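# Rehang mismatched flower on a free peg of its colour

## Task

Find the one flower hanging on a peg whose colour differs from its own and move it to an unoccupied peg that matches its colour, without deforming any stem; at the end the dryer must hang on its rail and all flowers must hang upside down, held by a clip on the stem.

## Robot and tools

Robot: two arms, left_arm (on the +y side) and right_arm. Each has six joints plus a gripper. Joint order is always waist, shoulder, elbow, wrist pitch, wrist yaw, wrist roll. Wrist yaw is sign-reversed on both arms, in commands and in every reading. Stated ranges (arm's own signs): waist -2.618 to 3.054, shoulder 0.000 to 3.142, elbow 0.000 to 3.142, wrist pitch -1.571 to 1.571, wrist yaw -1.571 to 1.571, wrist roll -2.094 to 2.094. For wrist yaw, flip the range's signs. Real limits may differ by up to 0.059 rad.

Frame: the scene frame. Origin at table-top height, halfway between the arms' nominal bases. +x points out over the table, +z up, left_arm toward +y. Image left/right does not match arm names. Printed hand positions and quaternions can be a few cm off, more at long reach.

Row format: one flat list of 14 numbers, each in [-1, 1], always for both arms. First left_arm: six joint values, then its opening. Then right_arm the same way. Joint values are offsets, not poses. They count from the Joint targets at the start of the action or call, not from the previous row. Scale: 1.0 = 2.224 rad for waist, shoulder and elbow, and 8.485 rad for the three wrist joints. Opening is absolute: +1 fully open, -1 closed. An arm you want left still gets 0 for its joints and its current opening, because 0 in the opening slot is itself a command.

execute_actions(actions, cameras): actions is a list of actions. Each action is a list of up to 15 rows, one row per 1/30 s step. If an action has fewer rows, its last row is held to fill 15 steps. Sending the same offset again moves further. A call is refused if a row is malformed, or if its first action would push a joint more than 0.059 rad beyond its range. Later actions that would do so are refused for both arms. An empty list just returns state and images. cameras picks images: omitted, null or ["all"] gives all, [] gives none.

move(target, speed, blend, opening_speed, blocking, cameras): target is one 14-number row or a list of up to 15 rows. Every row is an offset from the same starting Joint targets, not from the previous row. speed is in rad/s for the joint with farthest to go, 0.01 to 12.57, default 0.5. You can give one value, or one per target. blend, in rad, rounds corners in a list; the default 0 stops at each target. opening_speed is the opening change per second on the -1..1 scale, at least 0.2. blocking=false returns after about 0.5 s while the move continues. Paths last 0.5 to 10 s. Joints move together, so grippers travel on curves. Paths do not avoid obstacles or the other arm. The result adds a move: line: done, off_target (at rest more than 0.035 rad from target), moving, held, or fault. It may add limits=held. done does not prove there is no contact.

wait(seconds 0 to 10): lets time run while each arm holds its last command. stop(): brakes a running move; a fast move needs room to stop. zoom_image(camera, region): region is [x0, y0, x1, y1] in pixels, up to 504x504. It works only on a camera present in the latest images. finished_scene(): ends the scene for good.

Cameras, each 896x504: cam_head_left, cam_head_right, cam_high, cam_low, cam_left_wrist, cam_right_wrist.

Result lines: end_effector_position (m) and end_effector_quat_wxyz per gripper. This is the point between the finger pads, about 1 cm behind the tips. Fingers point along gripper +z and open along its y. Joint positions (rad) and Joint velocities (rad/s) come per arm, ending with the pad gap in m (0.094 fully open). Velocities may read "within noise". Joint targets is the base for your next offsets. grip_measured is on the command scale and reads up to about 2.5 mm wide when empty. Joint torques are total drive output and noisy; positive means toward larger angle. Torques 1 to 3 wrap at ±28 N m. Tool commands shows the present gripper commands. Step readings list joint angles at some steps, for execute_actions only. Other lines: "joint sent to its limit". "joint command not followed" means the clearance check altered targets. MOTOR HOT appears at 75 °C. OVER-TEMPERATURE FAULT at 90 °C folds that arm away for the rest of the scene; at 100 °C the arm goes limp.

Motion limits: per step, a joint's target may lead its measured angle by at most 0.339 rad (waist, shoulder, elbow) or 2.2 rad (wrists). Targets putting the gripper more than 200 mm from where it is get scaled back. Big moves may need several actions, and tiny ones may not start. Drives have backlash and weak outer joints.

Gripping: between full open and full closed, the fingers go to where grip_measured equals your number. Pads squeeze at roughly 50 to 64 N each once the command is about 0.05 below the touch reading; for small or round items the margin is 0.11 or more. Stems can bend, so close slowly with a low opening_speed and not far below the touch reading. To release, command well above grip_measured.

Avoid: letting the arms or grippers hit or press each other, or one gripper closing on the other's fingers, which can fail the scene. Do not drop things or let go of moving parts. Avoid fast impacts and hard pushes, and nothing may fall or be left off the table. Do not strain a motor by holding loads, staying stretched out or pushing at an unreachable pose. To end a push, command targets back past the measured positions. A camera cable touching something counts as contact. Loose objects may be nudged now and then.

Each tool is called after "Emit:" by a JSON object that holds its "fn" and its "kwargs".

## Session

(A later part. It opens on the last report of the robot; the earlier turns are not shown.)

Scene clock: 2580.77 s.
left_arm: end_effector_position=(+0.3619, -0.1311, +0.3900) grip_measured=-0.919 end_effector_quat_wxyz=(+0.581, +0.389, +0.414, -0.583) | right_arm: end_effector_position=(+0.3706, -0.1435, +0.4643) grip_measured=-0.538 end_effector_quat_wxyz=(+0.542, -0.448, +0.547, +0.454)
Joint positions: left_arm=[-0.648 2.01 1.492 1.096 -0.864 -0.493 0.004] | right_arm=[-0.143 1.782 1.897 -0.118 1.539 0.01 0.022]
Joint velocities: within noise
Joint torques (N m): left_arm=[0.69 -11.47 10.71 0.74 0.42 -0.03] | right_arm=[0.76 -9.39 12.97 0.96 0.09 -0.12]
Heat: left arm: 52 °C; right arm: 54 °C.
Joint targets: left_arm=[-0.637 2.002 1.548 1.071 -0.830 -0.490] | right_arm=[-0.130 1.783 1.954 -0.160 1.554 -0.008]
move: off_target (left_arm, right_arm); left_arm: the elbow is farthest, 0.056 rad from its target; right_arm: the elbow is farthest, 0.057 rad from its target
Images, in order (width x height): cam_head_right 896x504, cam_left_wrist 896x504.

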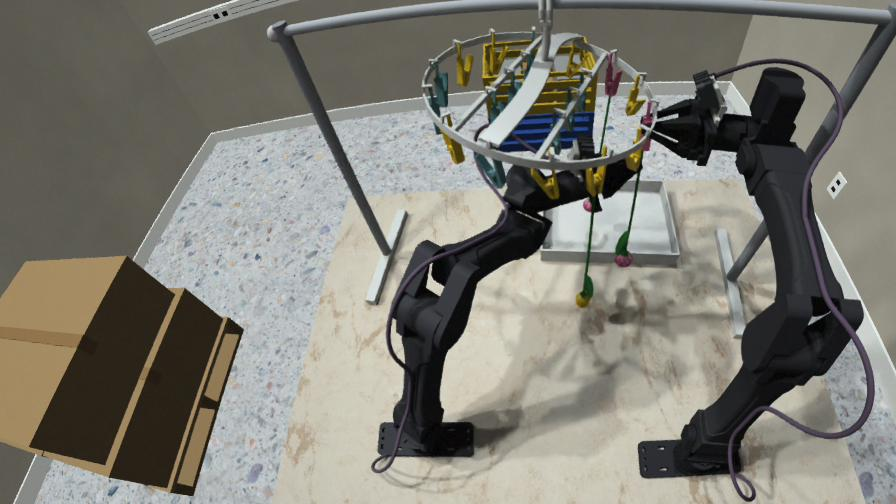

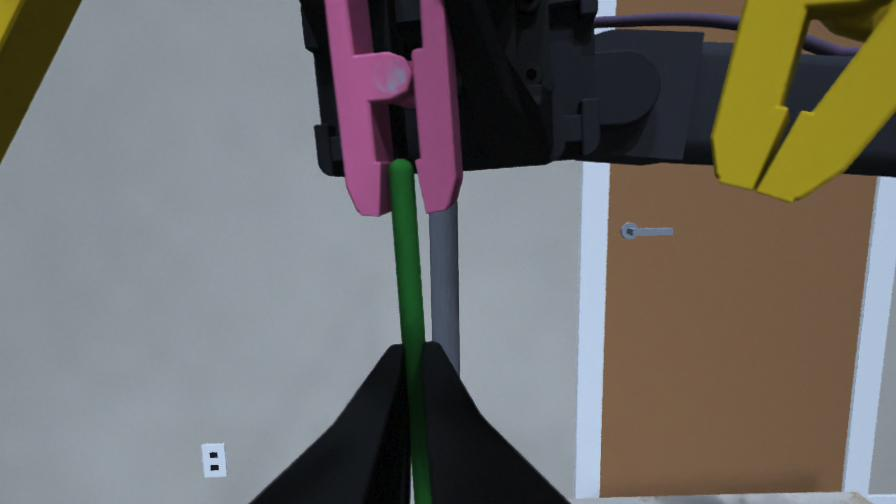

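Emit:
{"fn": "move", "kwargs": {"target": [-0.0117, 0.0, 0.0038, -0.00255, 0.0, 0.0, -1.0, 0, 0, 0, 0, 0, 0, -0.75], "speed": 0.04, "cameras": ["cam_left_wrist", "cam_head_right"]}}

Emit:
{"fn": "zoom_image", "kwargs": {"camera": "cam_left_wrist", "region": [330, 130, 490, 230]}}

Emit:
{"fn": "zoom_image", "kwargs": {"camera": "cam_head_right", "region": [620, 120, 670, 190]}}

Scene clock: 2655.03 s.
left_arm: end_effector_position=(+0.3602, -0.1349, +0.3900) grip_measured=-0.919 end_effector_quat_wxyz=(+0.575, +0.390, +0.417, -0.586) | right_arm: end_effector_position=(+0.3706, -0.1435, +0.4643) grip_measured=-0.538 end_effector_quat_wxyz=(+0.542, -0.448, +0.547, +0.454)
Joint positions: left_arm=[-0.656 2.01 1.5 1.077 -0.864 -0.493 0.004] | right_arm=[-0.143 1.782 1.897 -0.118 1.539 0.01 0.022]
Joint velocities: within noise
Joint torques (N m): left_arm=[-0.72 -11.28 10.71 0.77 0.48 -0.02] | right_arm=[0.76 -9.4 12.97 0.97 0.09 -0.12]
Heat: left arm: 53 °C; right arm: 54 °C.
Joint targets: left_arm=[-0.663 2.002 1.557 1.050 -0.830 -0.490] | right_arm=[-0.130 1.783 1.954 -0.160 1.554 -0.008]
move: off_target (left_arm, right_arm); left_arm: the elbow is farthest, 0.057 rad from its target; right_arm: the elbow is farthest, 0.057 rad from its target
Images, in order (width x height): cam_head_right 896x504, cam_left_wrist 896x504.

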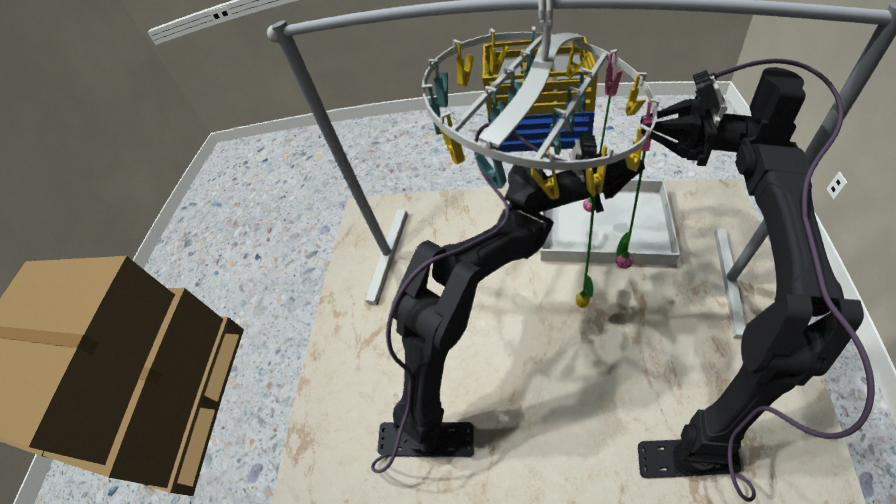

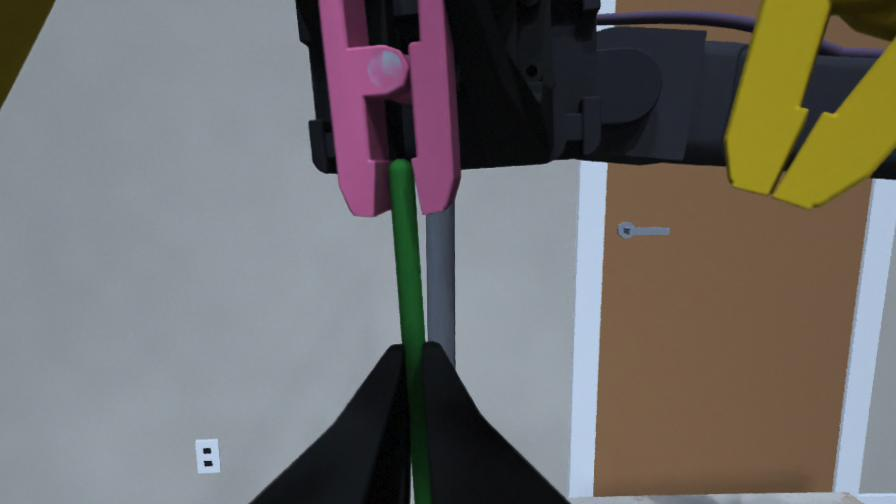

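Scaled by 3.150 from the camera's 896x504 image, which has a finer 1280x720 frame.

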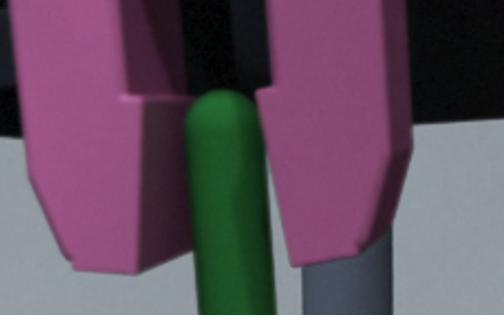

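Scaled by 7.200 from the camera's 896x504 image, which has a finer 1280x720 frame.

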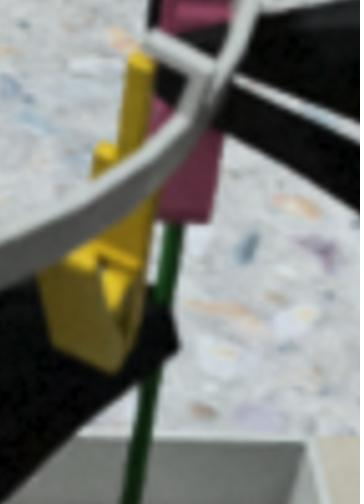

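Emit:
{"fn": "move", "kwargs": {"target": [0.0, 0.0, 0.0, 0.0, 0.0, 0.0, -1.0, 0, 0, 0, 0, 0, 0, -0.45], "speed": 0.1, "opening_speed": 0.3, "cameras": ["cam_left_wrist", "cam_right_wrist"]}}

Emit:
{"fn": "zoom_image", "kwargs": {"camera": "cam_left_wrist", "region": [300, 0, 560, 240]}}

Scene clock: 2670.00 s.
left_arm: end_effector_position=(+0.3603, -0.1350, +0.3897) grip_measured=-0.919 end_effector_quat_wxyz=(+0.575, +0.390, +0.418, -0.586) | right_arm: end_effector_position=(+0.3706, -0.1435, +0.4643) grip_measured=-0.450 end_effector_quat_wxyz=(+0.542, -0.448, +0.547, +0.454)
Joint positions: left_arm=[-0.656 2.01 1.5 1.075 -0.864 -0.493 0.004] | right_arm=[-0.143 1.782 1.897 -0.118 1.539 0.01 0.026]
Joint velocities: within noise
Joint torques (N m): left_arm=[-0.64 -11.29 10.56 0.8 0.49 -0.05] | right_arm=[0.75 -9.39 12.96 0.97 0.09 -0.12]
Heat: left arm: 54 °C; right arm: 55 °C.
Joint targets: left_arm=[-0.663 2.002 1.557 1.050 -0.830 -0.490] | right_arm=[-0.130 1.783 1.954 -0.160 1.554 -0.008]
move: off_target (left_arm, right_arm); left_arm: the elbow is farthest, 0.057 rad from its target; right_arm: the elbow is farthest, 0.057 rad from its target
Images, in order (width x height): cam_left_wrist 896x504, cam_right_wrist 896x504.

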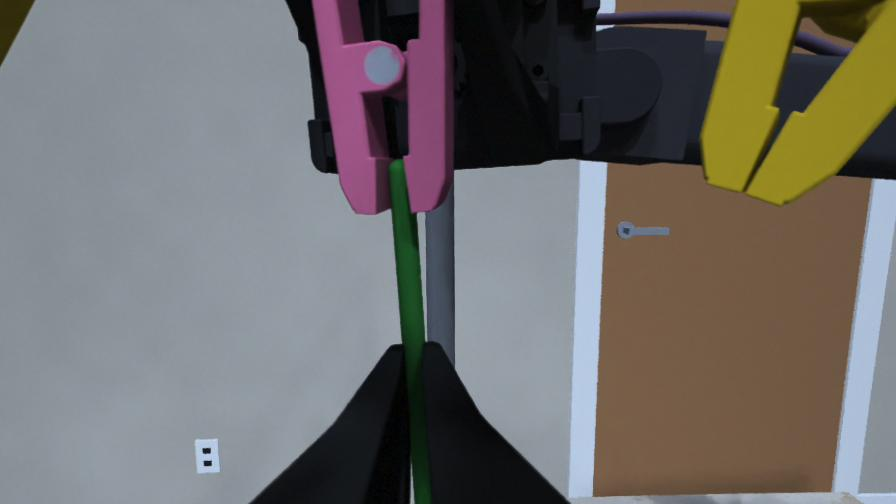

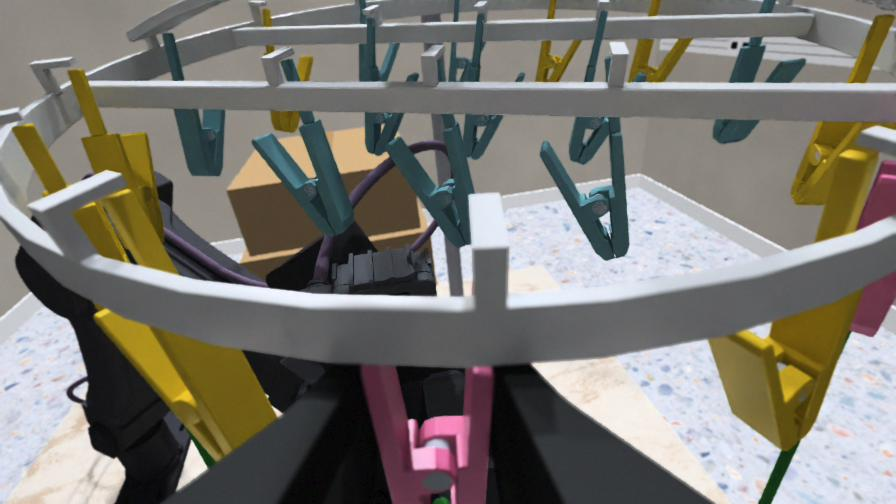

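Scaled by 1.938 from the camera's 896x504 image, which has a finer 1280x720 frame.

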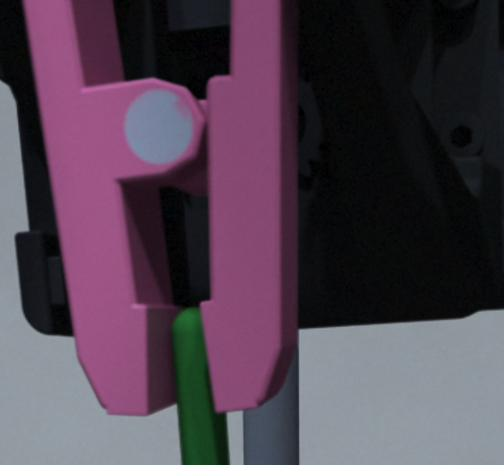

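Emit:
{"fn": "move", "kwargs": {"target": [0.0, 0.0, 0.0, 0.0, 0.0, 0.0, -1.0, 0, 0, 0, 0, 0, 0, -0.36], "speed": 0.1, "opening_speed": 0.25, "cameras": ["cam_left_wrist", "cam_right_wrist"]}}

Emit:
{"fn": "zoom_image", "kwargs": {"camera": "cam_left_wrist", "region": [300, 0, 560, 240]}}

Emit:
{"fn": "zoom_image", "kwargs": {"camera": "cam_right_wrist", "region": [320, 340, 560, 504]}}

Scene clock: 2675.83 s.
left_arm: end_effector_position=(+0.3618, -0.1338, +0.3898) grip_measured=-0.919 end_effector_quat_wxyz=(+0.576, +0.388, +0.419, -0.585) | right_arm: end_effector_position=(+0.3706, -0.1435, +0.4643) grip_measured=-0.362 end_effector_quat_wxyz=(+0.542, -0.448, +0.547, +0.454)
Joint positions: left_arm=[-0.653 2.01 1.5 1.075 -0.863 -0.493 0.004] | right_arm=[-0.143 1.782 1.897 -0.118 1.539 0.01 0.03]
Joint velocities: within noise
Joint torques (N m): left_arm=[-0.51 -11.15 10.58 0.75 0.48 0.01] | right_arm=[0.75 -9.4 12.96 0.96 0.09 -0.12]
Heat: left arm: 54 °C; right arm: 55 °C.
Joint targets: left_arm=[-0.663 2.002 1.557 1.050 -0.830 -0.490] | right_arm=[-0.130 1.783 1.954 -0.160 1.554 -0.008]
move: off_target (left_arm, right_arm); left_arm: the elbow is farthest, 0.057 rad from its target; right_arm: the elbow is farthest, 0.057 rad from its target
Images, in order (width x height): cam_left_wrist 896x504, cam_right_wrist 896x504.

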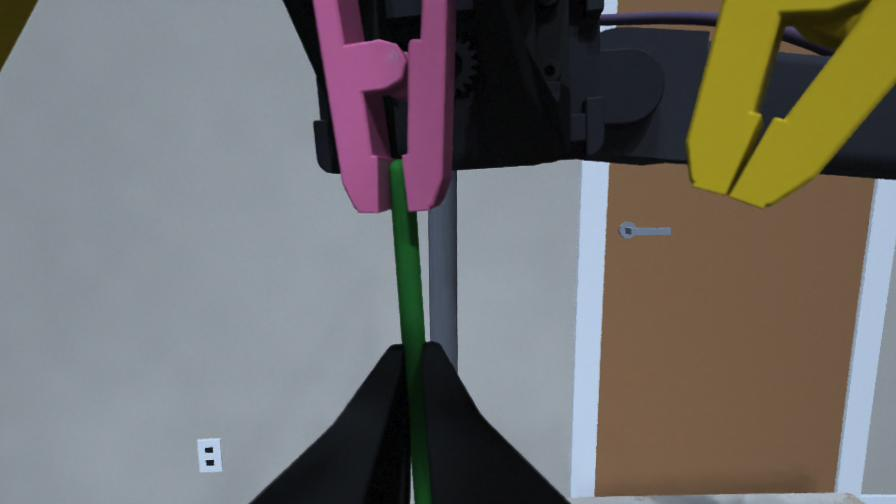

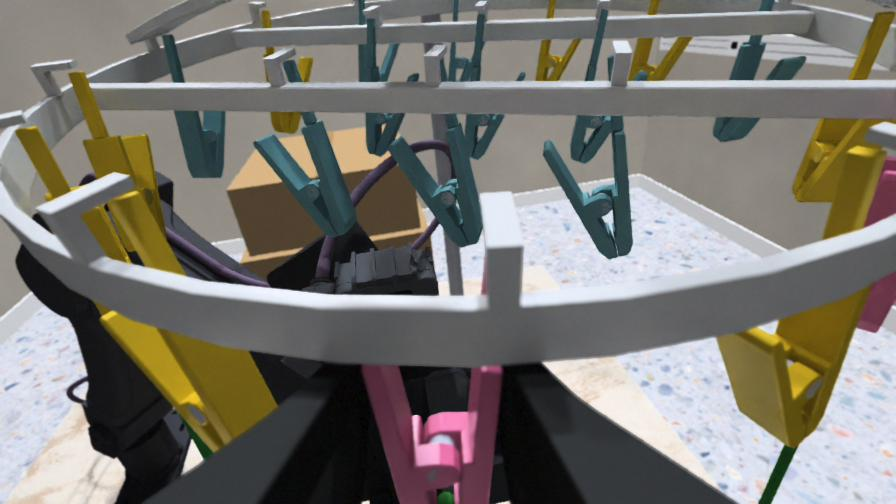

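Scaled by 1.938 from the camera's 896x504 image, which has a finer 1280x720 frame.

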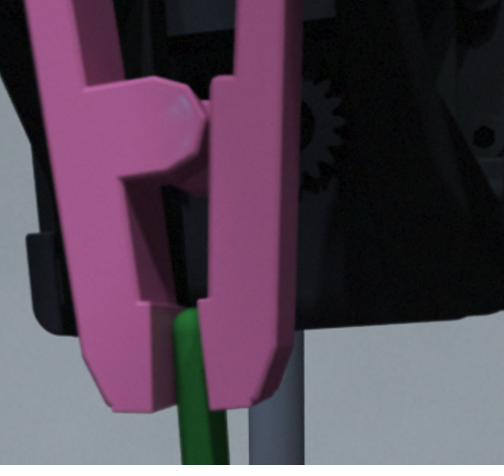

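Scaled by 2.100 from the camera's 896x504 image, which has a finer 1280x720 frame.

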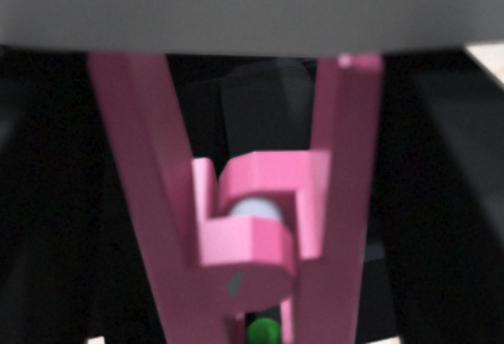

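Emit:
{"fn": "move", "kwargs": {"target": [0.0, 0.0, 0.0, 0.0, 0.0, 0.0, -1.0, 0, 0, 0, 0, 0, 0, -0.25], "speed": 0.1, "opening_speed": 0.25, "cameras": ["cam_left_wrist", "cam_right_wrist"]}}

Emit:
{"fn": "zoom_image", "kwargs": {"camera": "cam_left_wrist", "region": [300, 0, 560, 240]}}

Emit:
{"fn": "zoom_image", "kwargs": {"camera": "cam_right_wrist", "region": [320, 340, 560, 504]}}

Scene clock: 2684.77 s.
left_arm: end_effector_position=(+0.3612, -0.1343, +0.3898) grip_measured=-0.919 end_effector_quat_wxyz=(+0.576, +0.389, +0.418, -0.585) | right_arm: end_effector_position=(+0.3706, -0.1435, +0.4643) grip_measured=-0.252 end_effector_quat_wxyz=(+0.542, -0.448, +0.547, +0.454)
Joint positions: left_arm=[-0.654 2.01 1.5 1.075 -0.863 -0.493 0.004] | right_arm=[-0.143 1.782 1.897 -0.118 1.539 0.01 0.035]
Joint velocities: within noise
Joint torques (N m): left_arm=[-0.84 -11.37 10.52 0.74 0.45 -0.06] | right_arm=[0.75 -9.39 12.97 0.96 0.09 -0.12]
Heat: left arm: 54 °C; right arm: 55 °C.
Joint targets: left_arm=[-0.663 2.002 1.557 1.050 -0.830 -0.490] | right_arm=[-0.130 1.783 1.954 -0.160 1.554 -0.008]
move: off_target (left_arm, right_arm); left_arm: the elbow is farthest, 0.057 rad from its target; right_arm: the elbow is farthest, 0.057 rad from its target
Images, in order (width x height): cam_left_wrist 896x504, cam_right_wrist 896x504.

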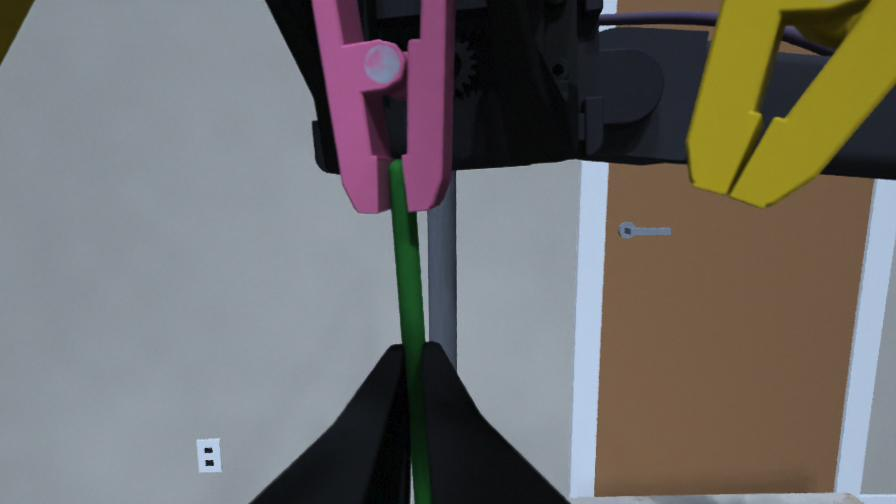

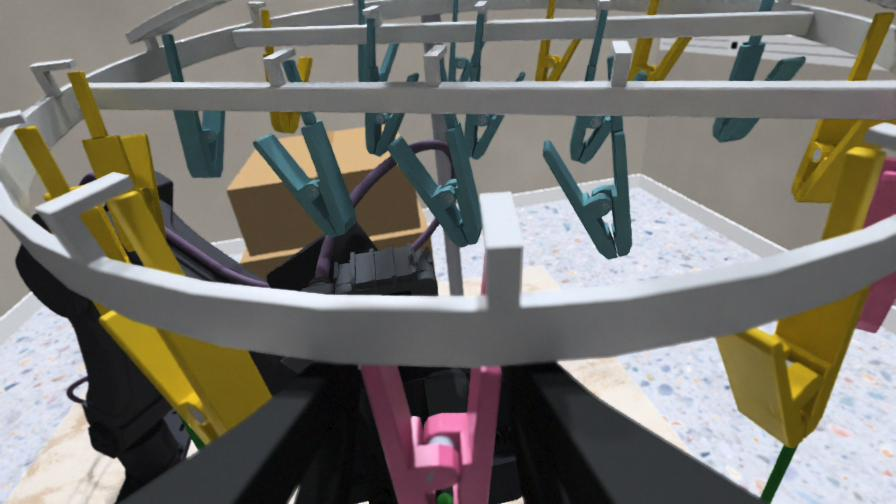

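Scaled by 1.938 from the camera's 896x504 image, which has a finer 1280x720 frame.

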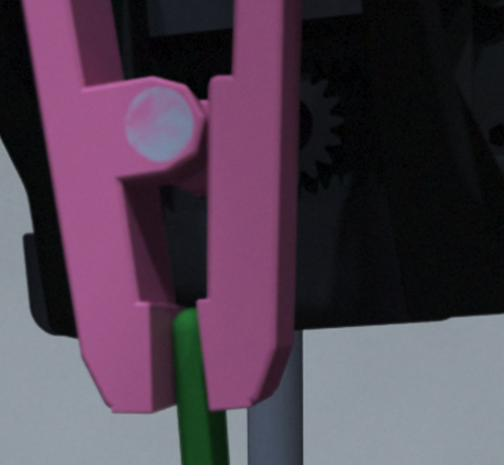

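Scaled by 2.100 from the camera's 896x504 image, which has a finer 1280x720 frame.

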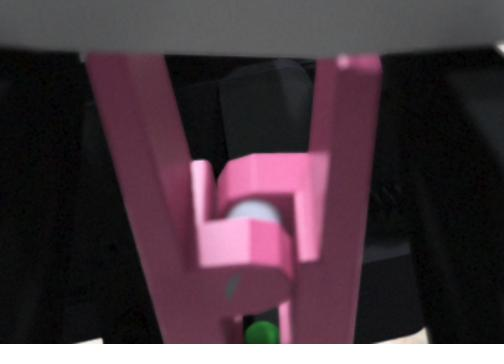

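Emit:
{"fn": "move", "kwargs": {"target": [0.0, 0.0, 0.0, 0.0, 0.0, 0.0, -0.8, 0, 0, 0, 0, 0, 0, -0.25], "speed": 0.1, "opening_speed": 0.2, "cameras": ["cam_left_wrist", "cam_right_wrist", "cam_head_right"]}}

Emit:
{"fn": "zoom_image", "kwargs": {"camera": "cam_left_wrist", "region": [300, 0, 560, 240]}}

Emit:
{"fn": "zoom_image", "kwargs": {"camera": "cam_head_right", "region": [620, 120, 670, 190]}}

Scene clock: 2705.20 s.
left_arm: end_effector_position=(+0.3625, -0.1332, +0.3898) grip_measured=-0.802 end_effector_quat_wxyz=(+0.577, +0.388, +0.419, -0.584) | right_arm: end_effector_position=(+0.3706, -0.1435, +0.4643) grip_measured=-0.252 end_effector_quat_wxyz=(+0.542, -0.448, +0.547, +0.454)
Joint positions: left_arm=[-0.651 2.01 1.5 1.075 -0.863 -0.493 0.009] | right_arm=[-0.143 1.782 1.897 -0.118 1.539 0.01 0.035]
Joint velocities: within noise
Joint torques (N m): left_arm=[-0.64 -11.36 10.65 0.78 0.44 0.01] | right_arm=[0.75 -9.4 12.97 0.96 0.09 -0.12]
Heat: left arm: 54 °C; right arm: 55 °C.
Joint targets: left_arm=[-0.663 2.002 1.557 1.050 -0.830 -0.490] | right_arm=[-0.130 1.783 1.954 -0.160 1.554 -0.008]
move: off_target (left_arm, right_arm); left_arm: the elbow is farthest, 0.057 rad from its target; right_arm: the elbow is farthest, 0.057 rad from its target
Images, in order (width x height): cam_head_right 896x504, cam_left_wrist 896x504, cam_right_wrist 896x504.

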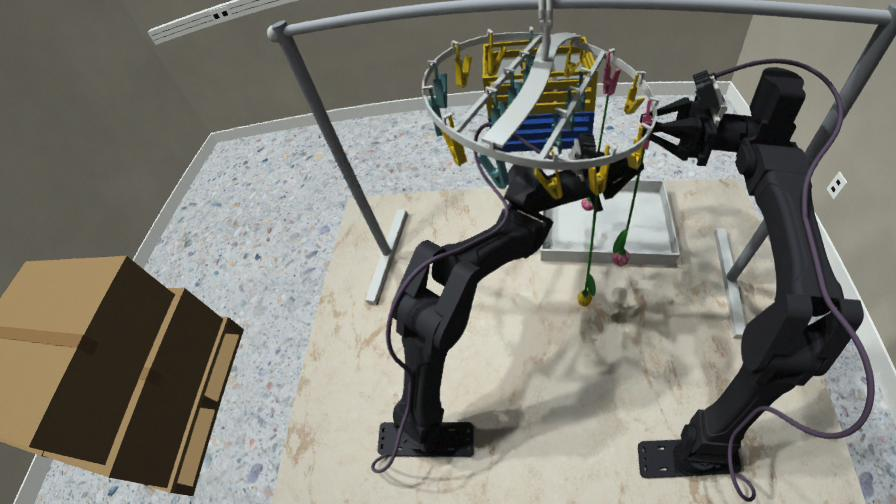

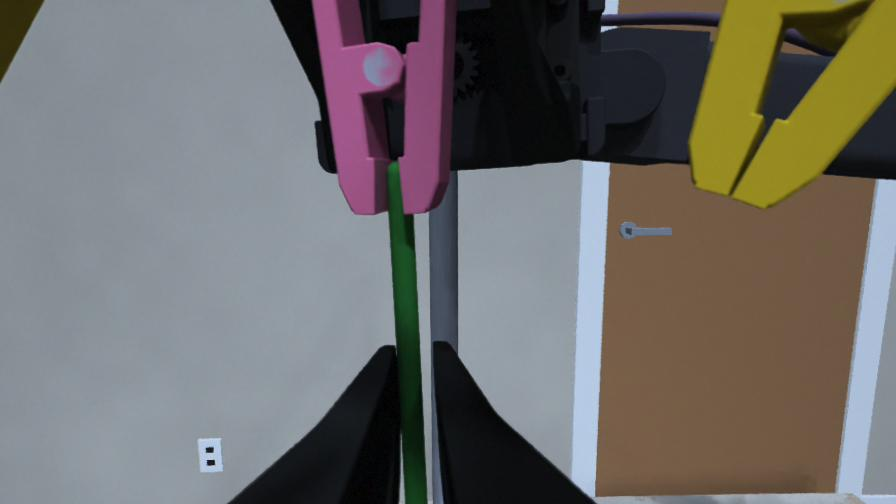

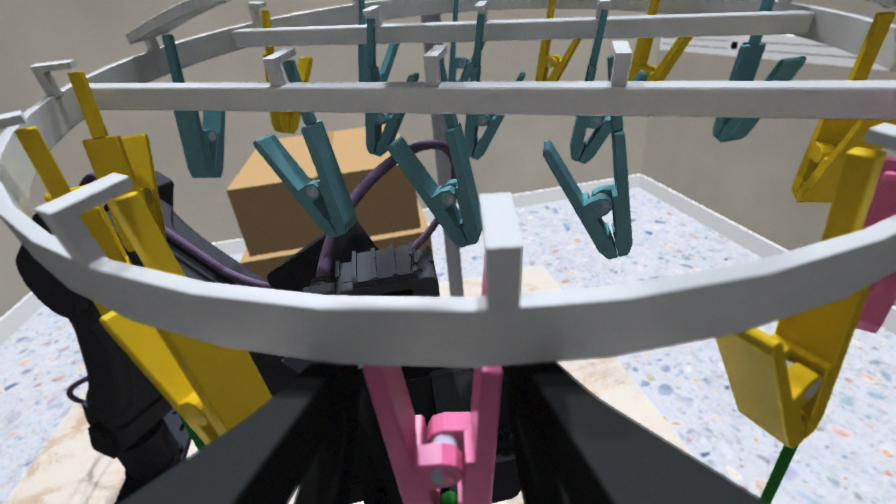

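Scaled by 1.938 from the camera's 896x504 image, which has a finer 1280x720 frame.

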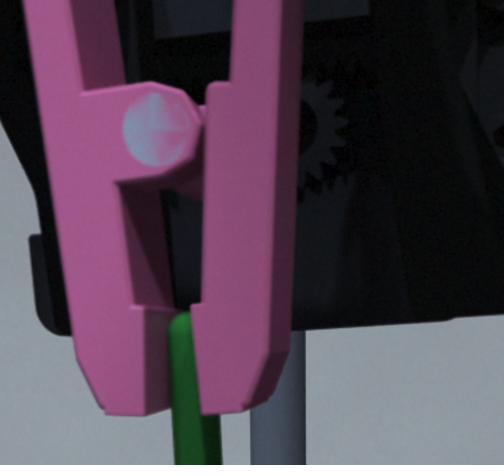

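Scaled by 7.200 from the camera's 896x504 image, which has a finer 1280x720 frame.

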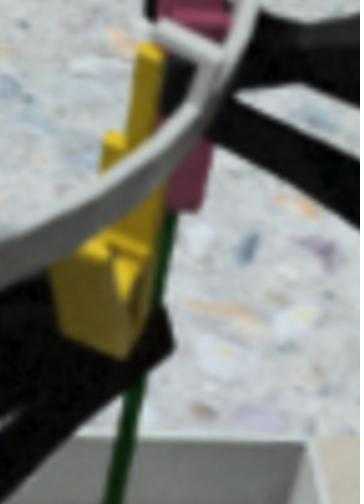

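Emit:
{"fn": "move", "kwargs": {"target": [[0.0, 0.0, 0.0, 0.0, 0.0, 0.0, -0.5, 0, 0, 0, 0, 0, 0, -0.25], [0.0, 0.0, -0.0292, 0.0106, 0.0, 0.0, -0.5, 0, 0, 0, 0, 0, 0, -0.25], [0.0, 0.0225, -0.0742, 0.0257, 0.0, 0.0, -0.5, 0, 0, 0, 0, 0, 0, -0.25]], "speed": 0.12, "opening_speed": 0.4, "cameras": ["cam_left_wrist", "cam_right_wrist", "cam_head_right"]}}

Scene clock: 2749.87 s.
left_arm: end_effector_position=(+0.3629, -0.1325, +0.3506) grip_measured=-0.502 end_effector_quat_wxyz=(+0.574, +0.387, +0.423, -0.584) | right_arm: end_effector_position=(+0.3706, -0.1435, +0.4643) grip_measured=-0.252 end_effector_quat_wxyz=(+0.542, -0.448, +0.547, +0.454)
Joint positions: left_arm=[-0.65 2.053 1.406 1.201 -0.863 -0.493 0.023] | right_arm=[-0.143 1.782 1.897 -0.118 1.539 0.01 0.035]
Joint velocities: within noise
Joint torques (N m): left_arm=[-0.69 -11.02 4.27 1.62 0.43 -0.04] | right_arm=[0.76 -9.39 12.97 0.96 0.09 -0.12]
Heat: left arm: 54 °C; right arm: 55 °C.
Joint targets: left_arm=[-0.663 2.052 1.392 1.268 -0.830 -0.490] | right_arm=[-0.130 1.783 1.954 -0.160 1.554 -0.008]
move: off_target (left_arm, right_arm); left_arm: the wrist pitch is farthest, 0.067 rad from its target; right_arm: the elbow is farthest, 0.057 rad from its target
Images, in order (width x height): cam_head_right 896x504, cam_left_wrist 896x504, cam_right_wrist 896x504.

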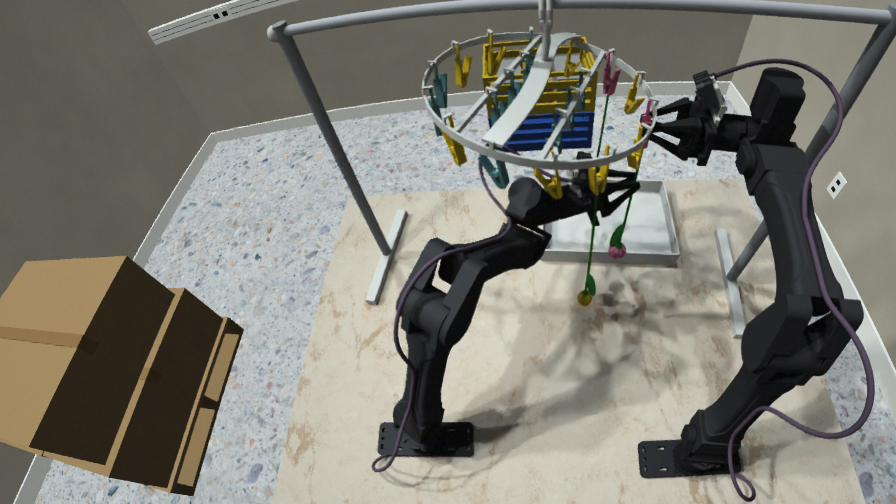

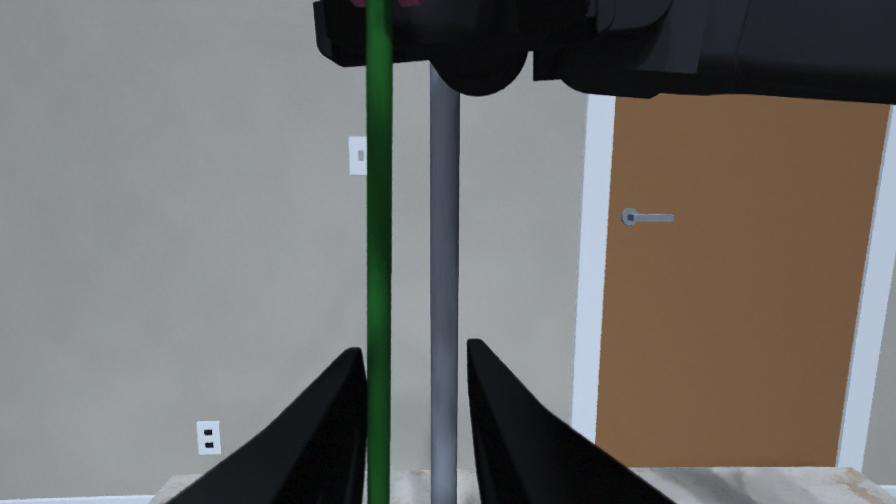

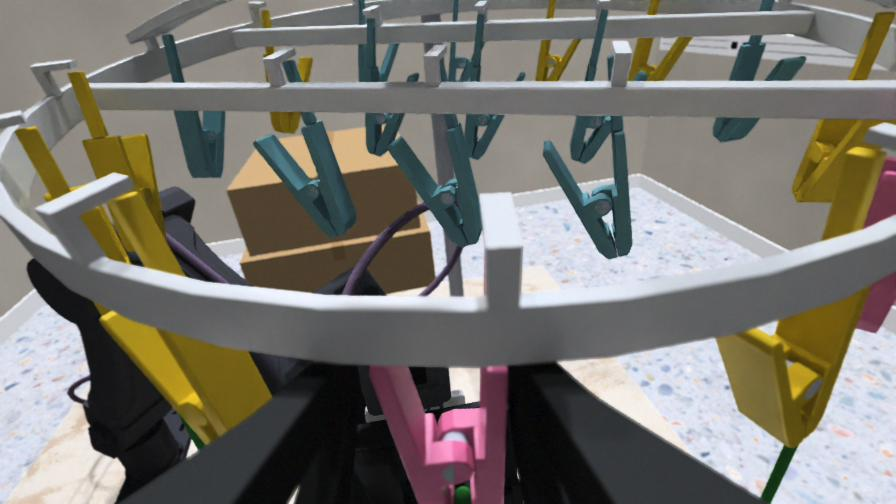

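Emit:
{"fn": "move", "kwargs": {"target": [[0.0139, 0.0, 0.0, 0.0, 0.0, 0.0, -0.5, 0, 0, 0, 0, 0, 0, -0.25], [0.0634, -0.0378, -0.0782, 0.0240, -0.0156, -0.0070, -0.5, 0, 0, 0, 0, 0, 0, -0.25]], "speed": 0.12, "cameras": ["cam_left_wrist", "cam_right_wrist", "cam_head_right", "cam_low"]}}

Scene clock: 2767.60 s.
left_arm: end_effector_position=(+0.3706, -0.0733, +0.3240) grip_measured=-0.502 end_effector_quat_wxyz=(+0.581, +0.391, +0.430, -0.570) | right_arm: end_effector_position=(+0.3706, -0.1435, +0.4643) grip_measured=-0.252 end_effector_quat_wxyz=(+0.542, -0.448, +0.547, +0.454)
Joint positions: left_arm=[-0.521 2.016 1.231 1.389 -0.963 -0.553 0.023] | right_arm=[-0.143 1.782 1.897 -0.118 1.539 0.01 0.035]
Joint velocities: within noise
Joint torques (N m): left_arm=[0.39 -14.71 4 1.63 0.19 -0.06] | right_arm=[0.75 -9.39 12.97 0.96 0.09 -0.12]
Heat: left arm: 51 °C; right arm: 55 °C.
Joint targets: left_arm=[-0.522 1.968 1.218 1.471 -0.963 -0.550] | right_arm=[-0.130 1.783 1.954 -0.160 1.554 -0.008]
move: off_target (left_arm, right_arm); left_arm: the wrist pitch is farthest, 0.082 rad from its target; right_arm: the elbow is farthest, 0.057 rad from its target
Images, in order (width x height): cam_head_right 896x504, cam_low 896x504, cam_left_wrist 896x504, cam_right_wrist 896x504.

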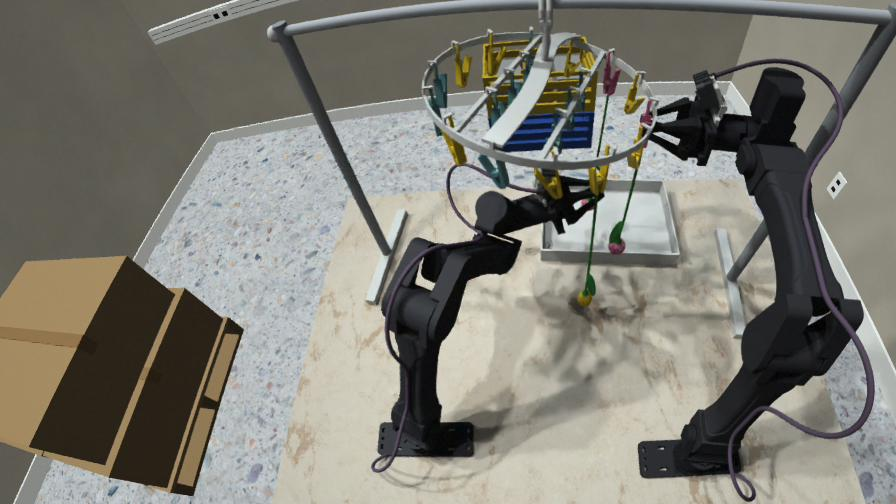

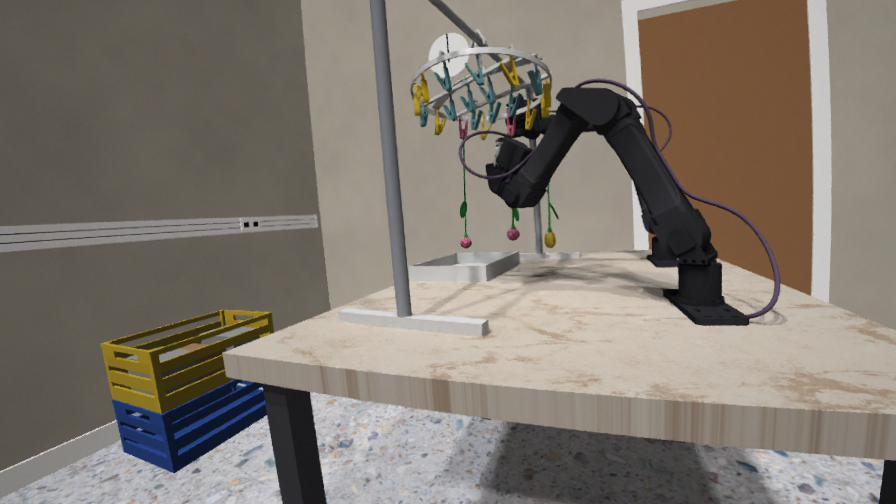

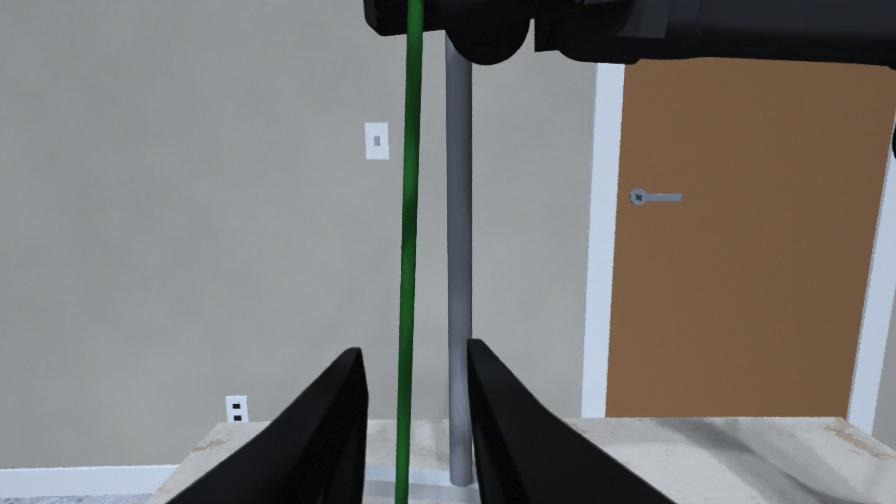

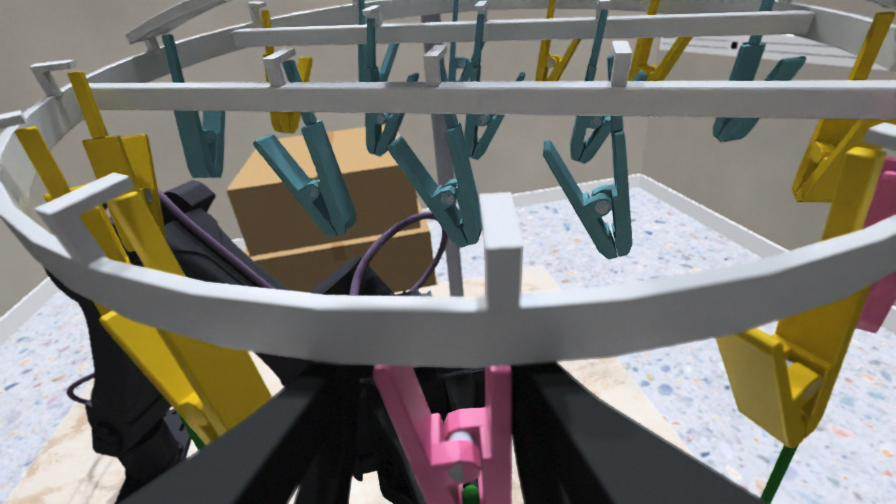

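Emit:
{"fn": "move", "kwargs": {"target": [[0.0, 0.0171, 0.0, 0.0, 0.0, 0.0, -0.5, -0.0238, 0.0058, 0, 0, 0, 0, -0.25], [0.0, 0.0171, 0.0, 0.0, 0.0, 0.0, -0.5, -0.0594, 0.0077, 0, 0, 0, 0, -0.25]], "speed": 0.1, "cameras": ["cam_left_wrist", "cam_right_wrist", "cam_head_right", "cam_high"]}}

Scene clock: 2818.83 s.
left_arm: end_effector_position=(+0.3706, -0.0733, +0.3240) grip_measured=-0.502 end_effector_quat_wxyz=(+0.581, +0.391, +0.430, -0.570) | right_arm: end_effector_position=(+0.3872, -0.1950, +0.4580) grip_measured=-0.252 end_effector_quat_wxyz=(+0.564, -0.409, +0.577, +0.426)
Joint positions: left_arm=[-0.521 2.016 1.231 1.389 -0.963 -0.553 0.023] | right_arm=[-0.262 1.798 1.897 -0.118 1.539 0.01 0.035]
Joint velocities: within noise
Joint torques (N m): left_arm=[0.54 -11.11 4.03 1.66 0.2 -0.04] | right_arm=[-0.46 -9.65 13.01 0.95 0.1 -0.12]
Heat: left arm: 56 °C; right arm: 55 °C.
Joint targets: left_arm=[-0.522 2.006 1.218 1.471 -0.963 -0.550] | right_arm=[-0.262 1.800 1.954 -0.160 1.554 -0.008]
move: off_target (left_arm, right_arm); left_arm: the wrist pitch is farthest, 0.082 rad from its target; right_arm: the elbow is farthest, 0.057 rad from its target
Images, in order (width x height): cam_head_right 896x504, cam_high 896x504, cam_left_wrist 896x504, cam_right_wrist 896x504.

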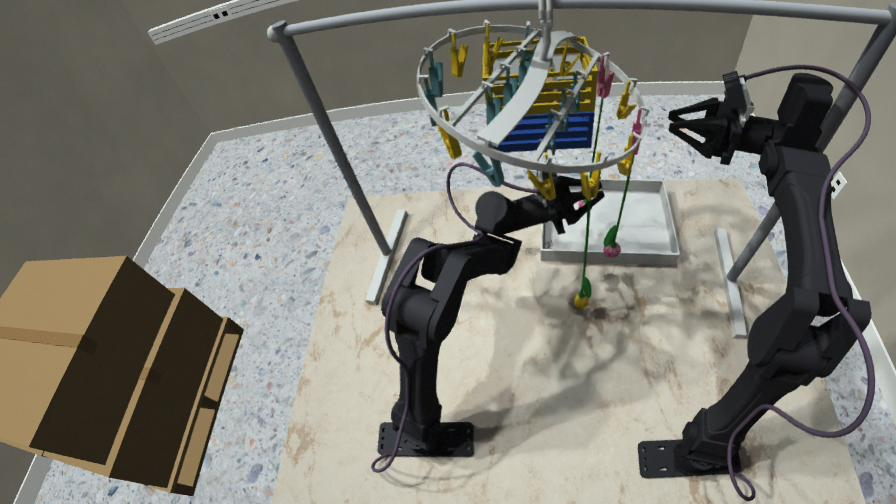

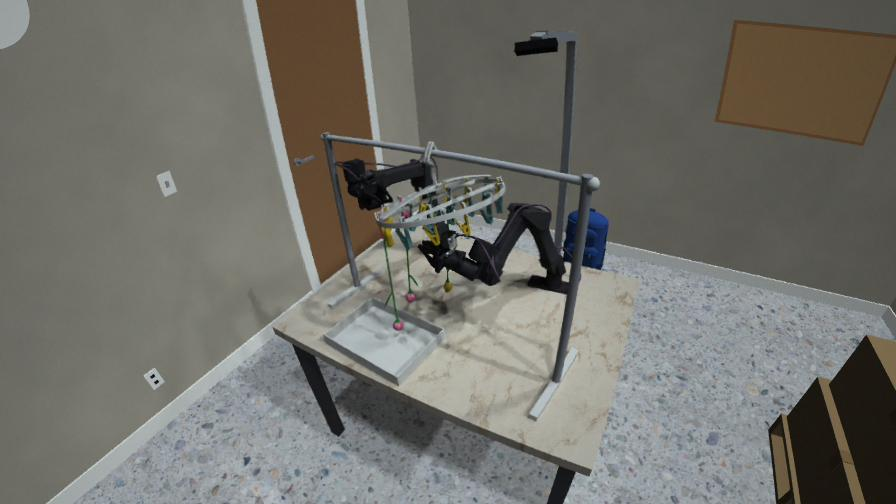

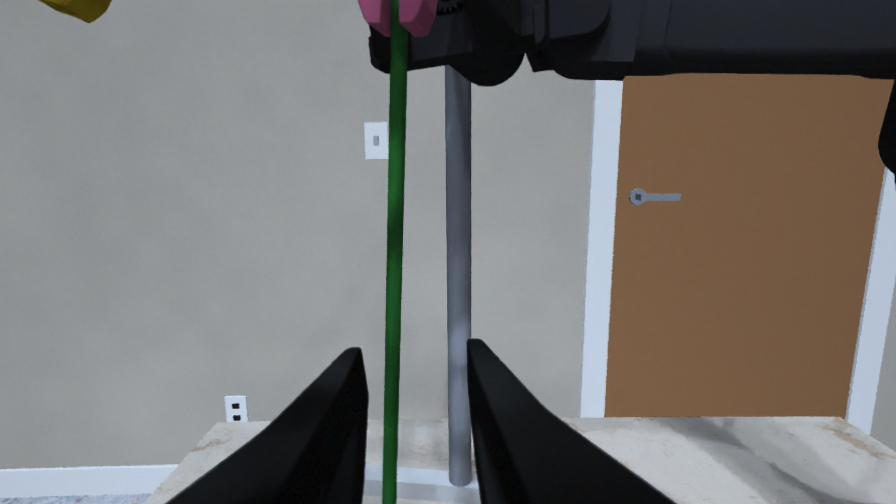

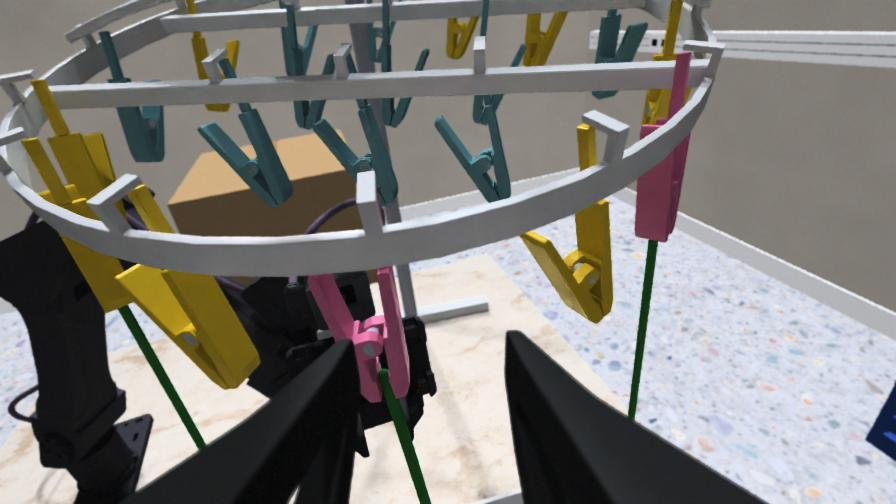

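Emit:
{"fn": "zoom_image", "kwargs": {"camera": "cam_right_wrist", "region": [260, 240, 500, 504]}}

Emit:
{"fn": "zoom_image", "kwargs": {"camera": "cam_high", "region": [340, 120, 540, 340]}}

Scaled by 1.909 from the camera's 896x504 image, which has a finer 1280x720 frame.

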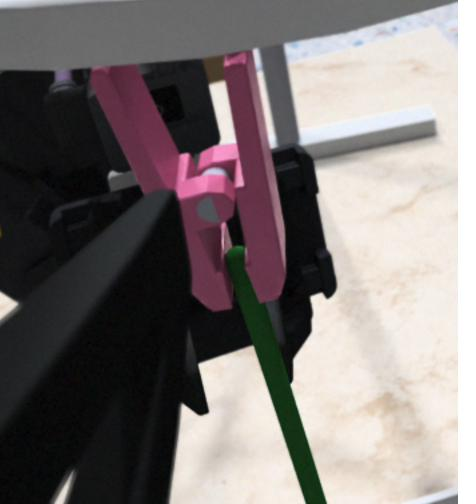

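Scaled by 2.291 from the camera's 896x504 image, which has a finer 1280x720 frame.

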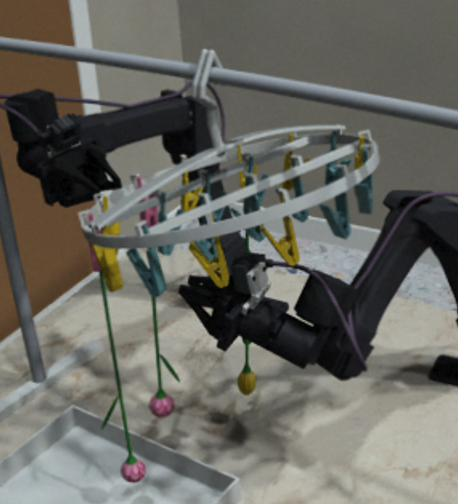

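Emit:
{"fn": "zoom_image", "kwargs": {"camera": "cam_right_wrist", "region": [330, 310, 430, 420]}}

Emit:
{"fn": "zoom_image", "kwargs": {"camera": "cam_left_wrist", "region": [330, 0, 480, 110]}}

Scaled by 4.582 from the camera's 896x504 image, which has a finer 1280x720 frame.

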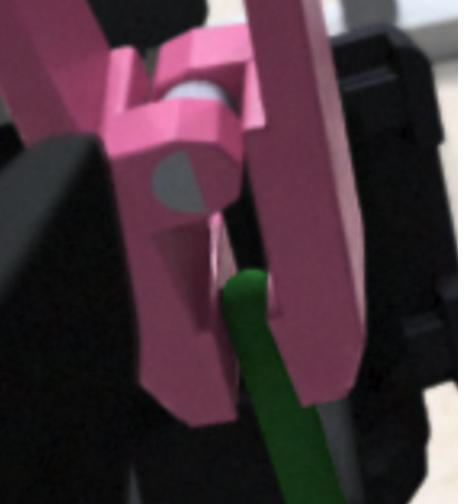

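Scaled by 3.360 from the camera's 896x504 image, which has a finer 1280x720 frame.

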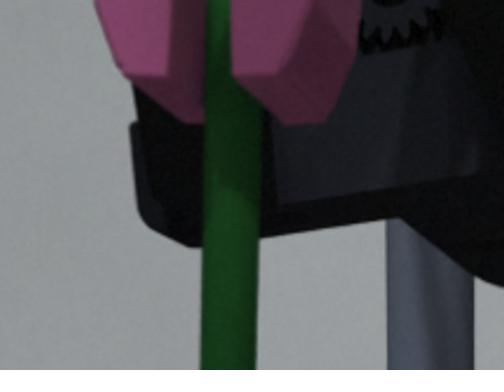

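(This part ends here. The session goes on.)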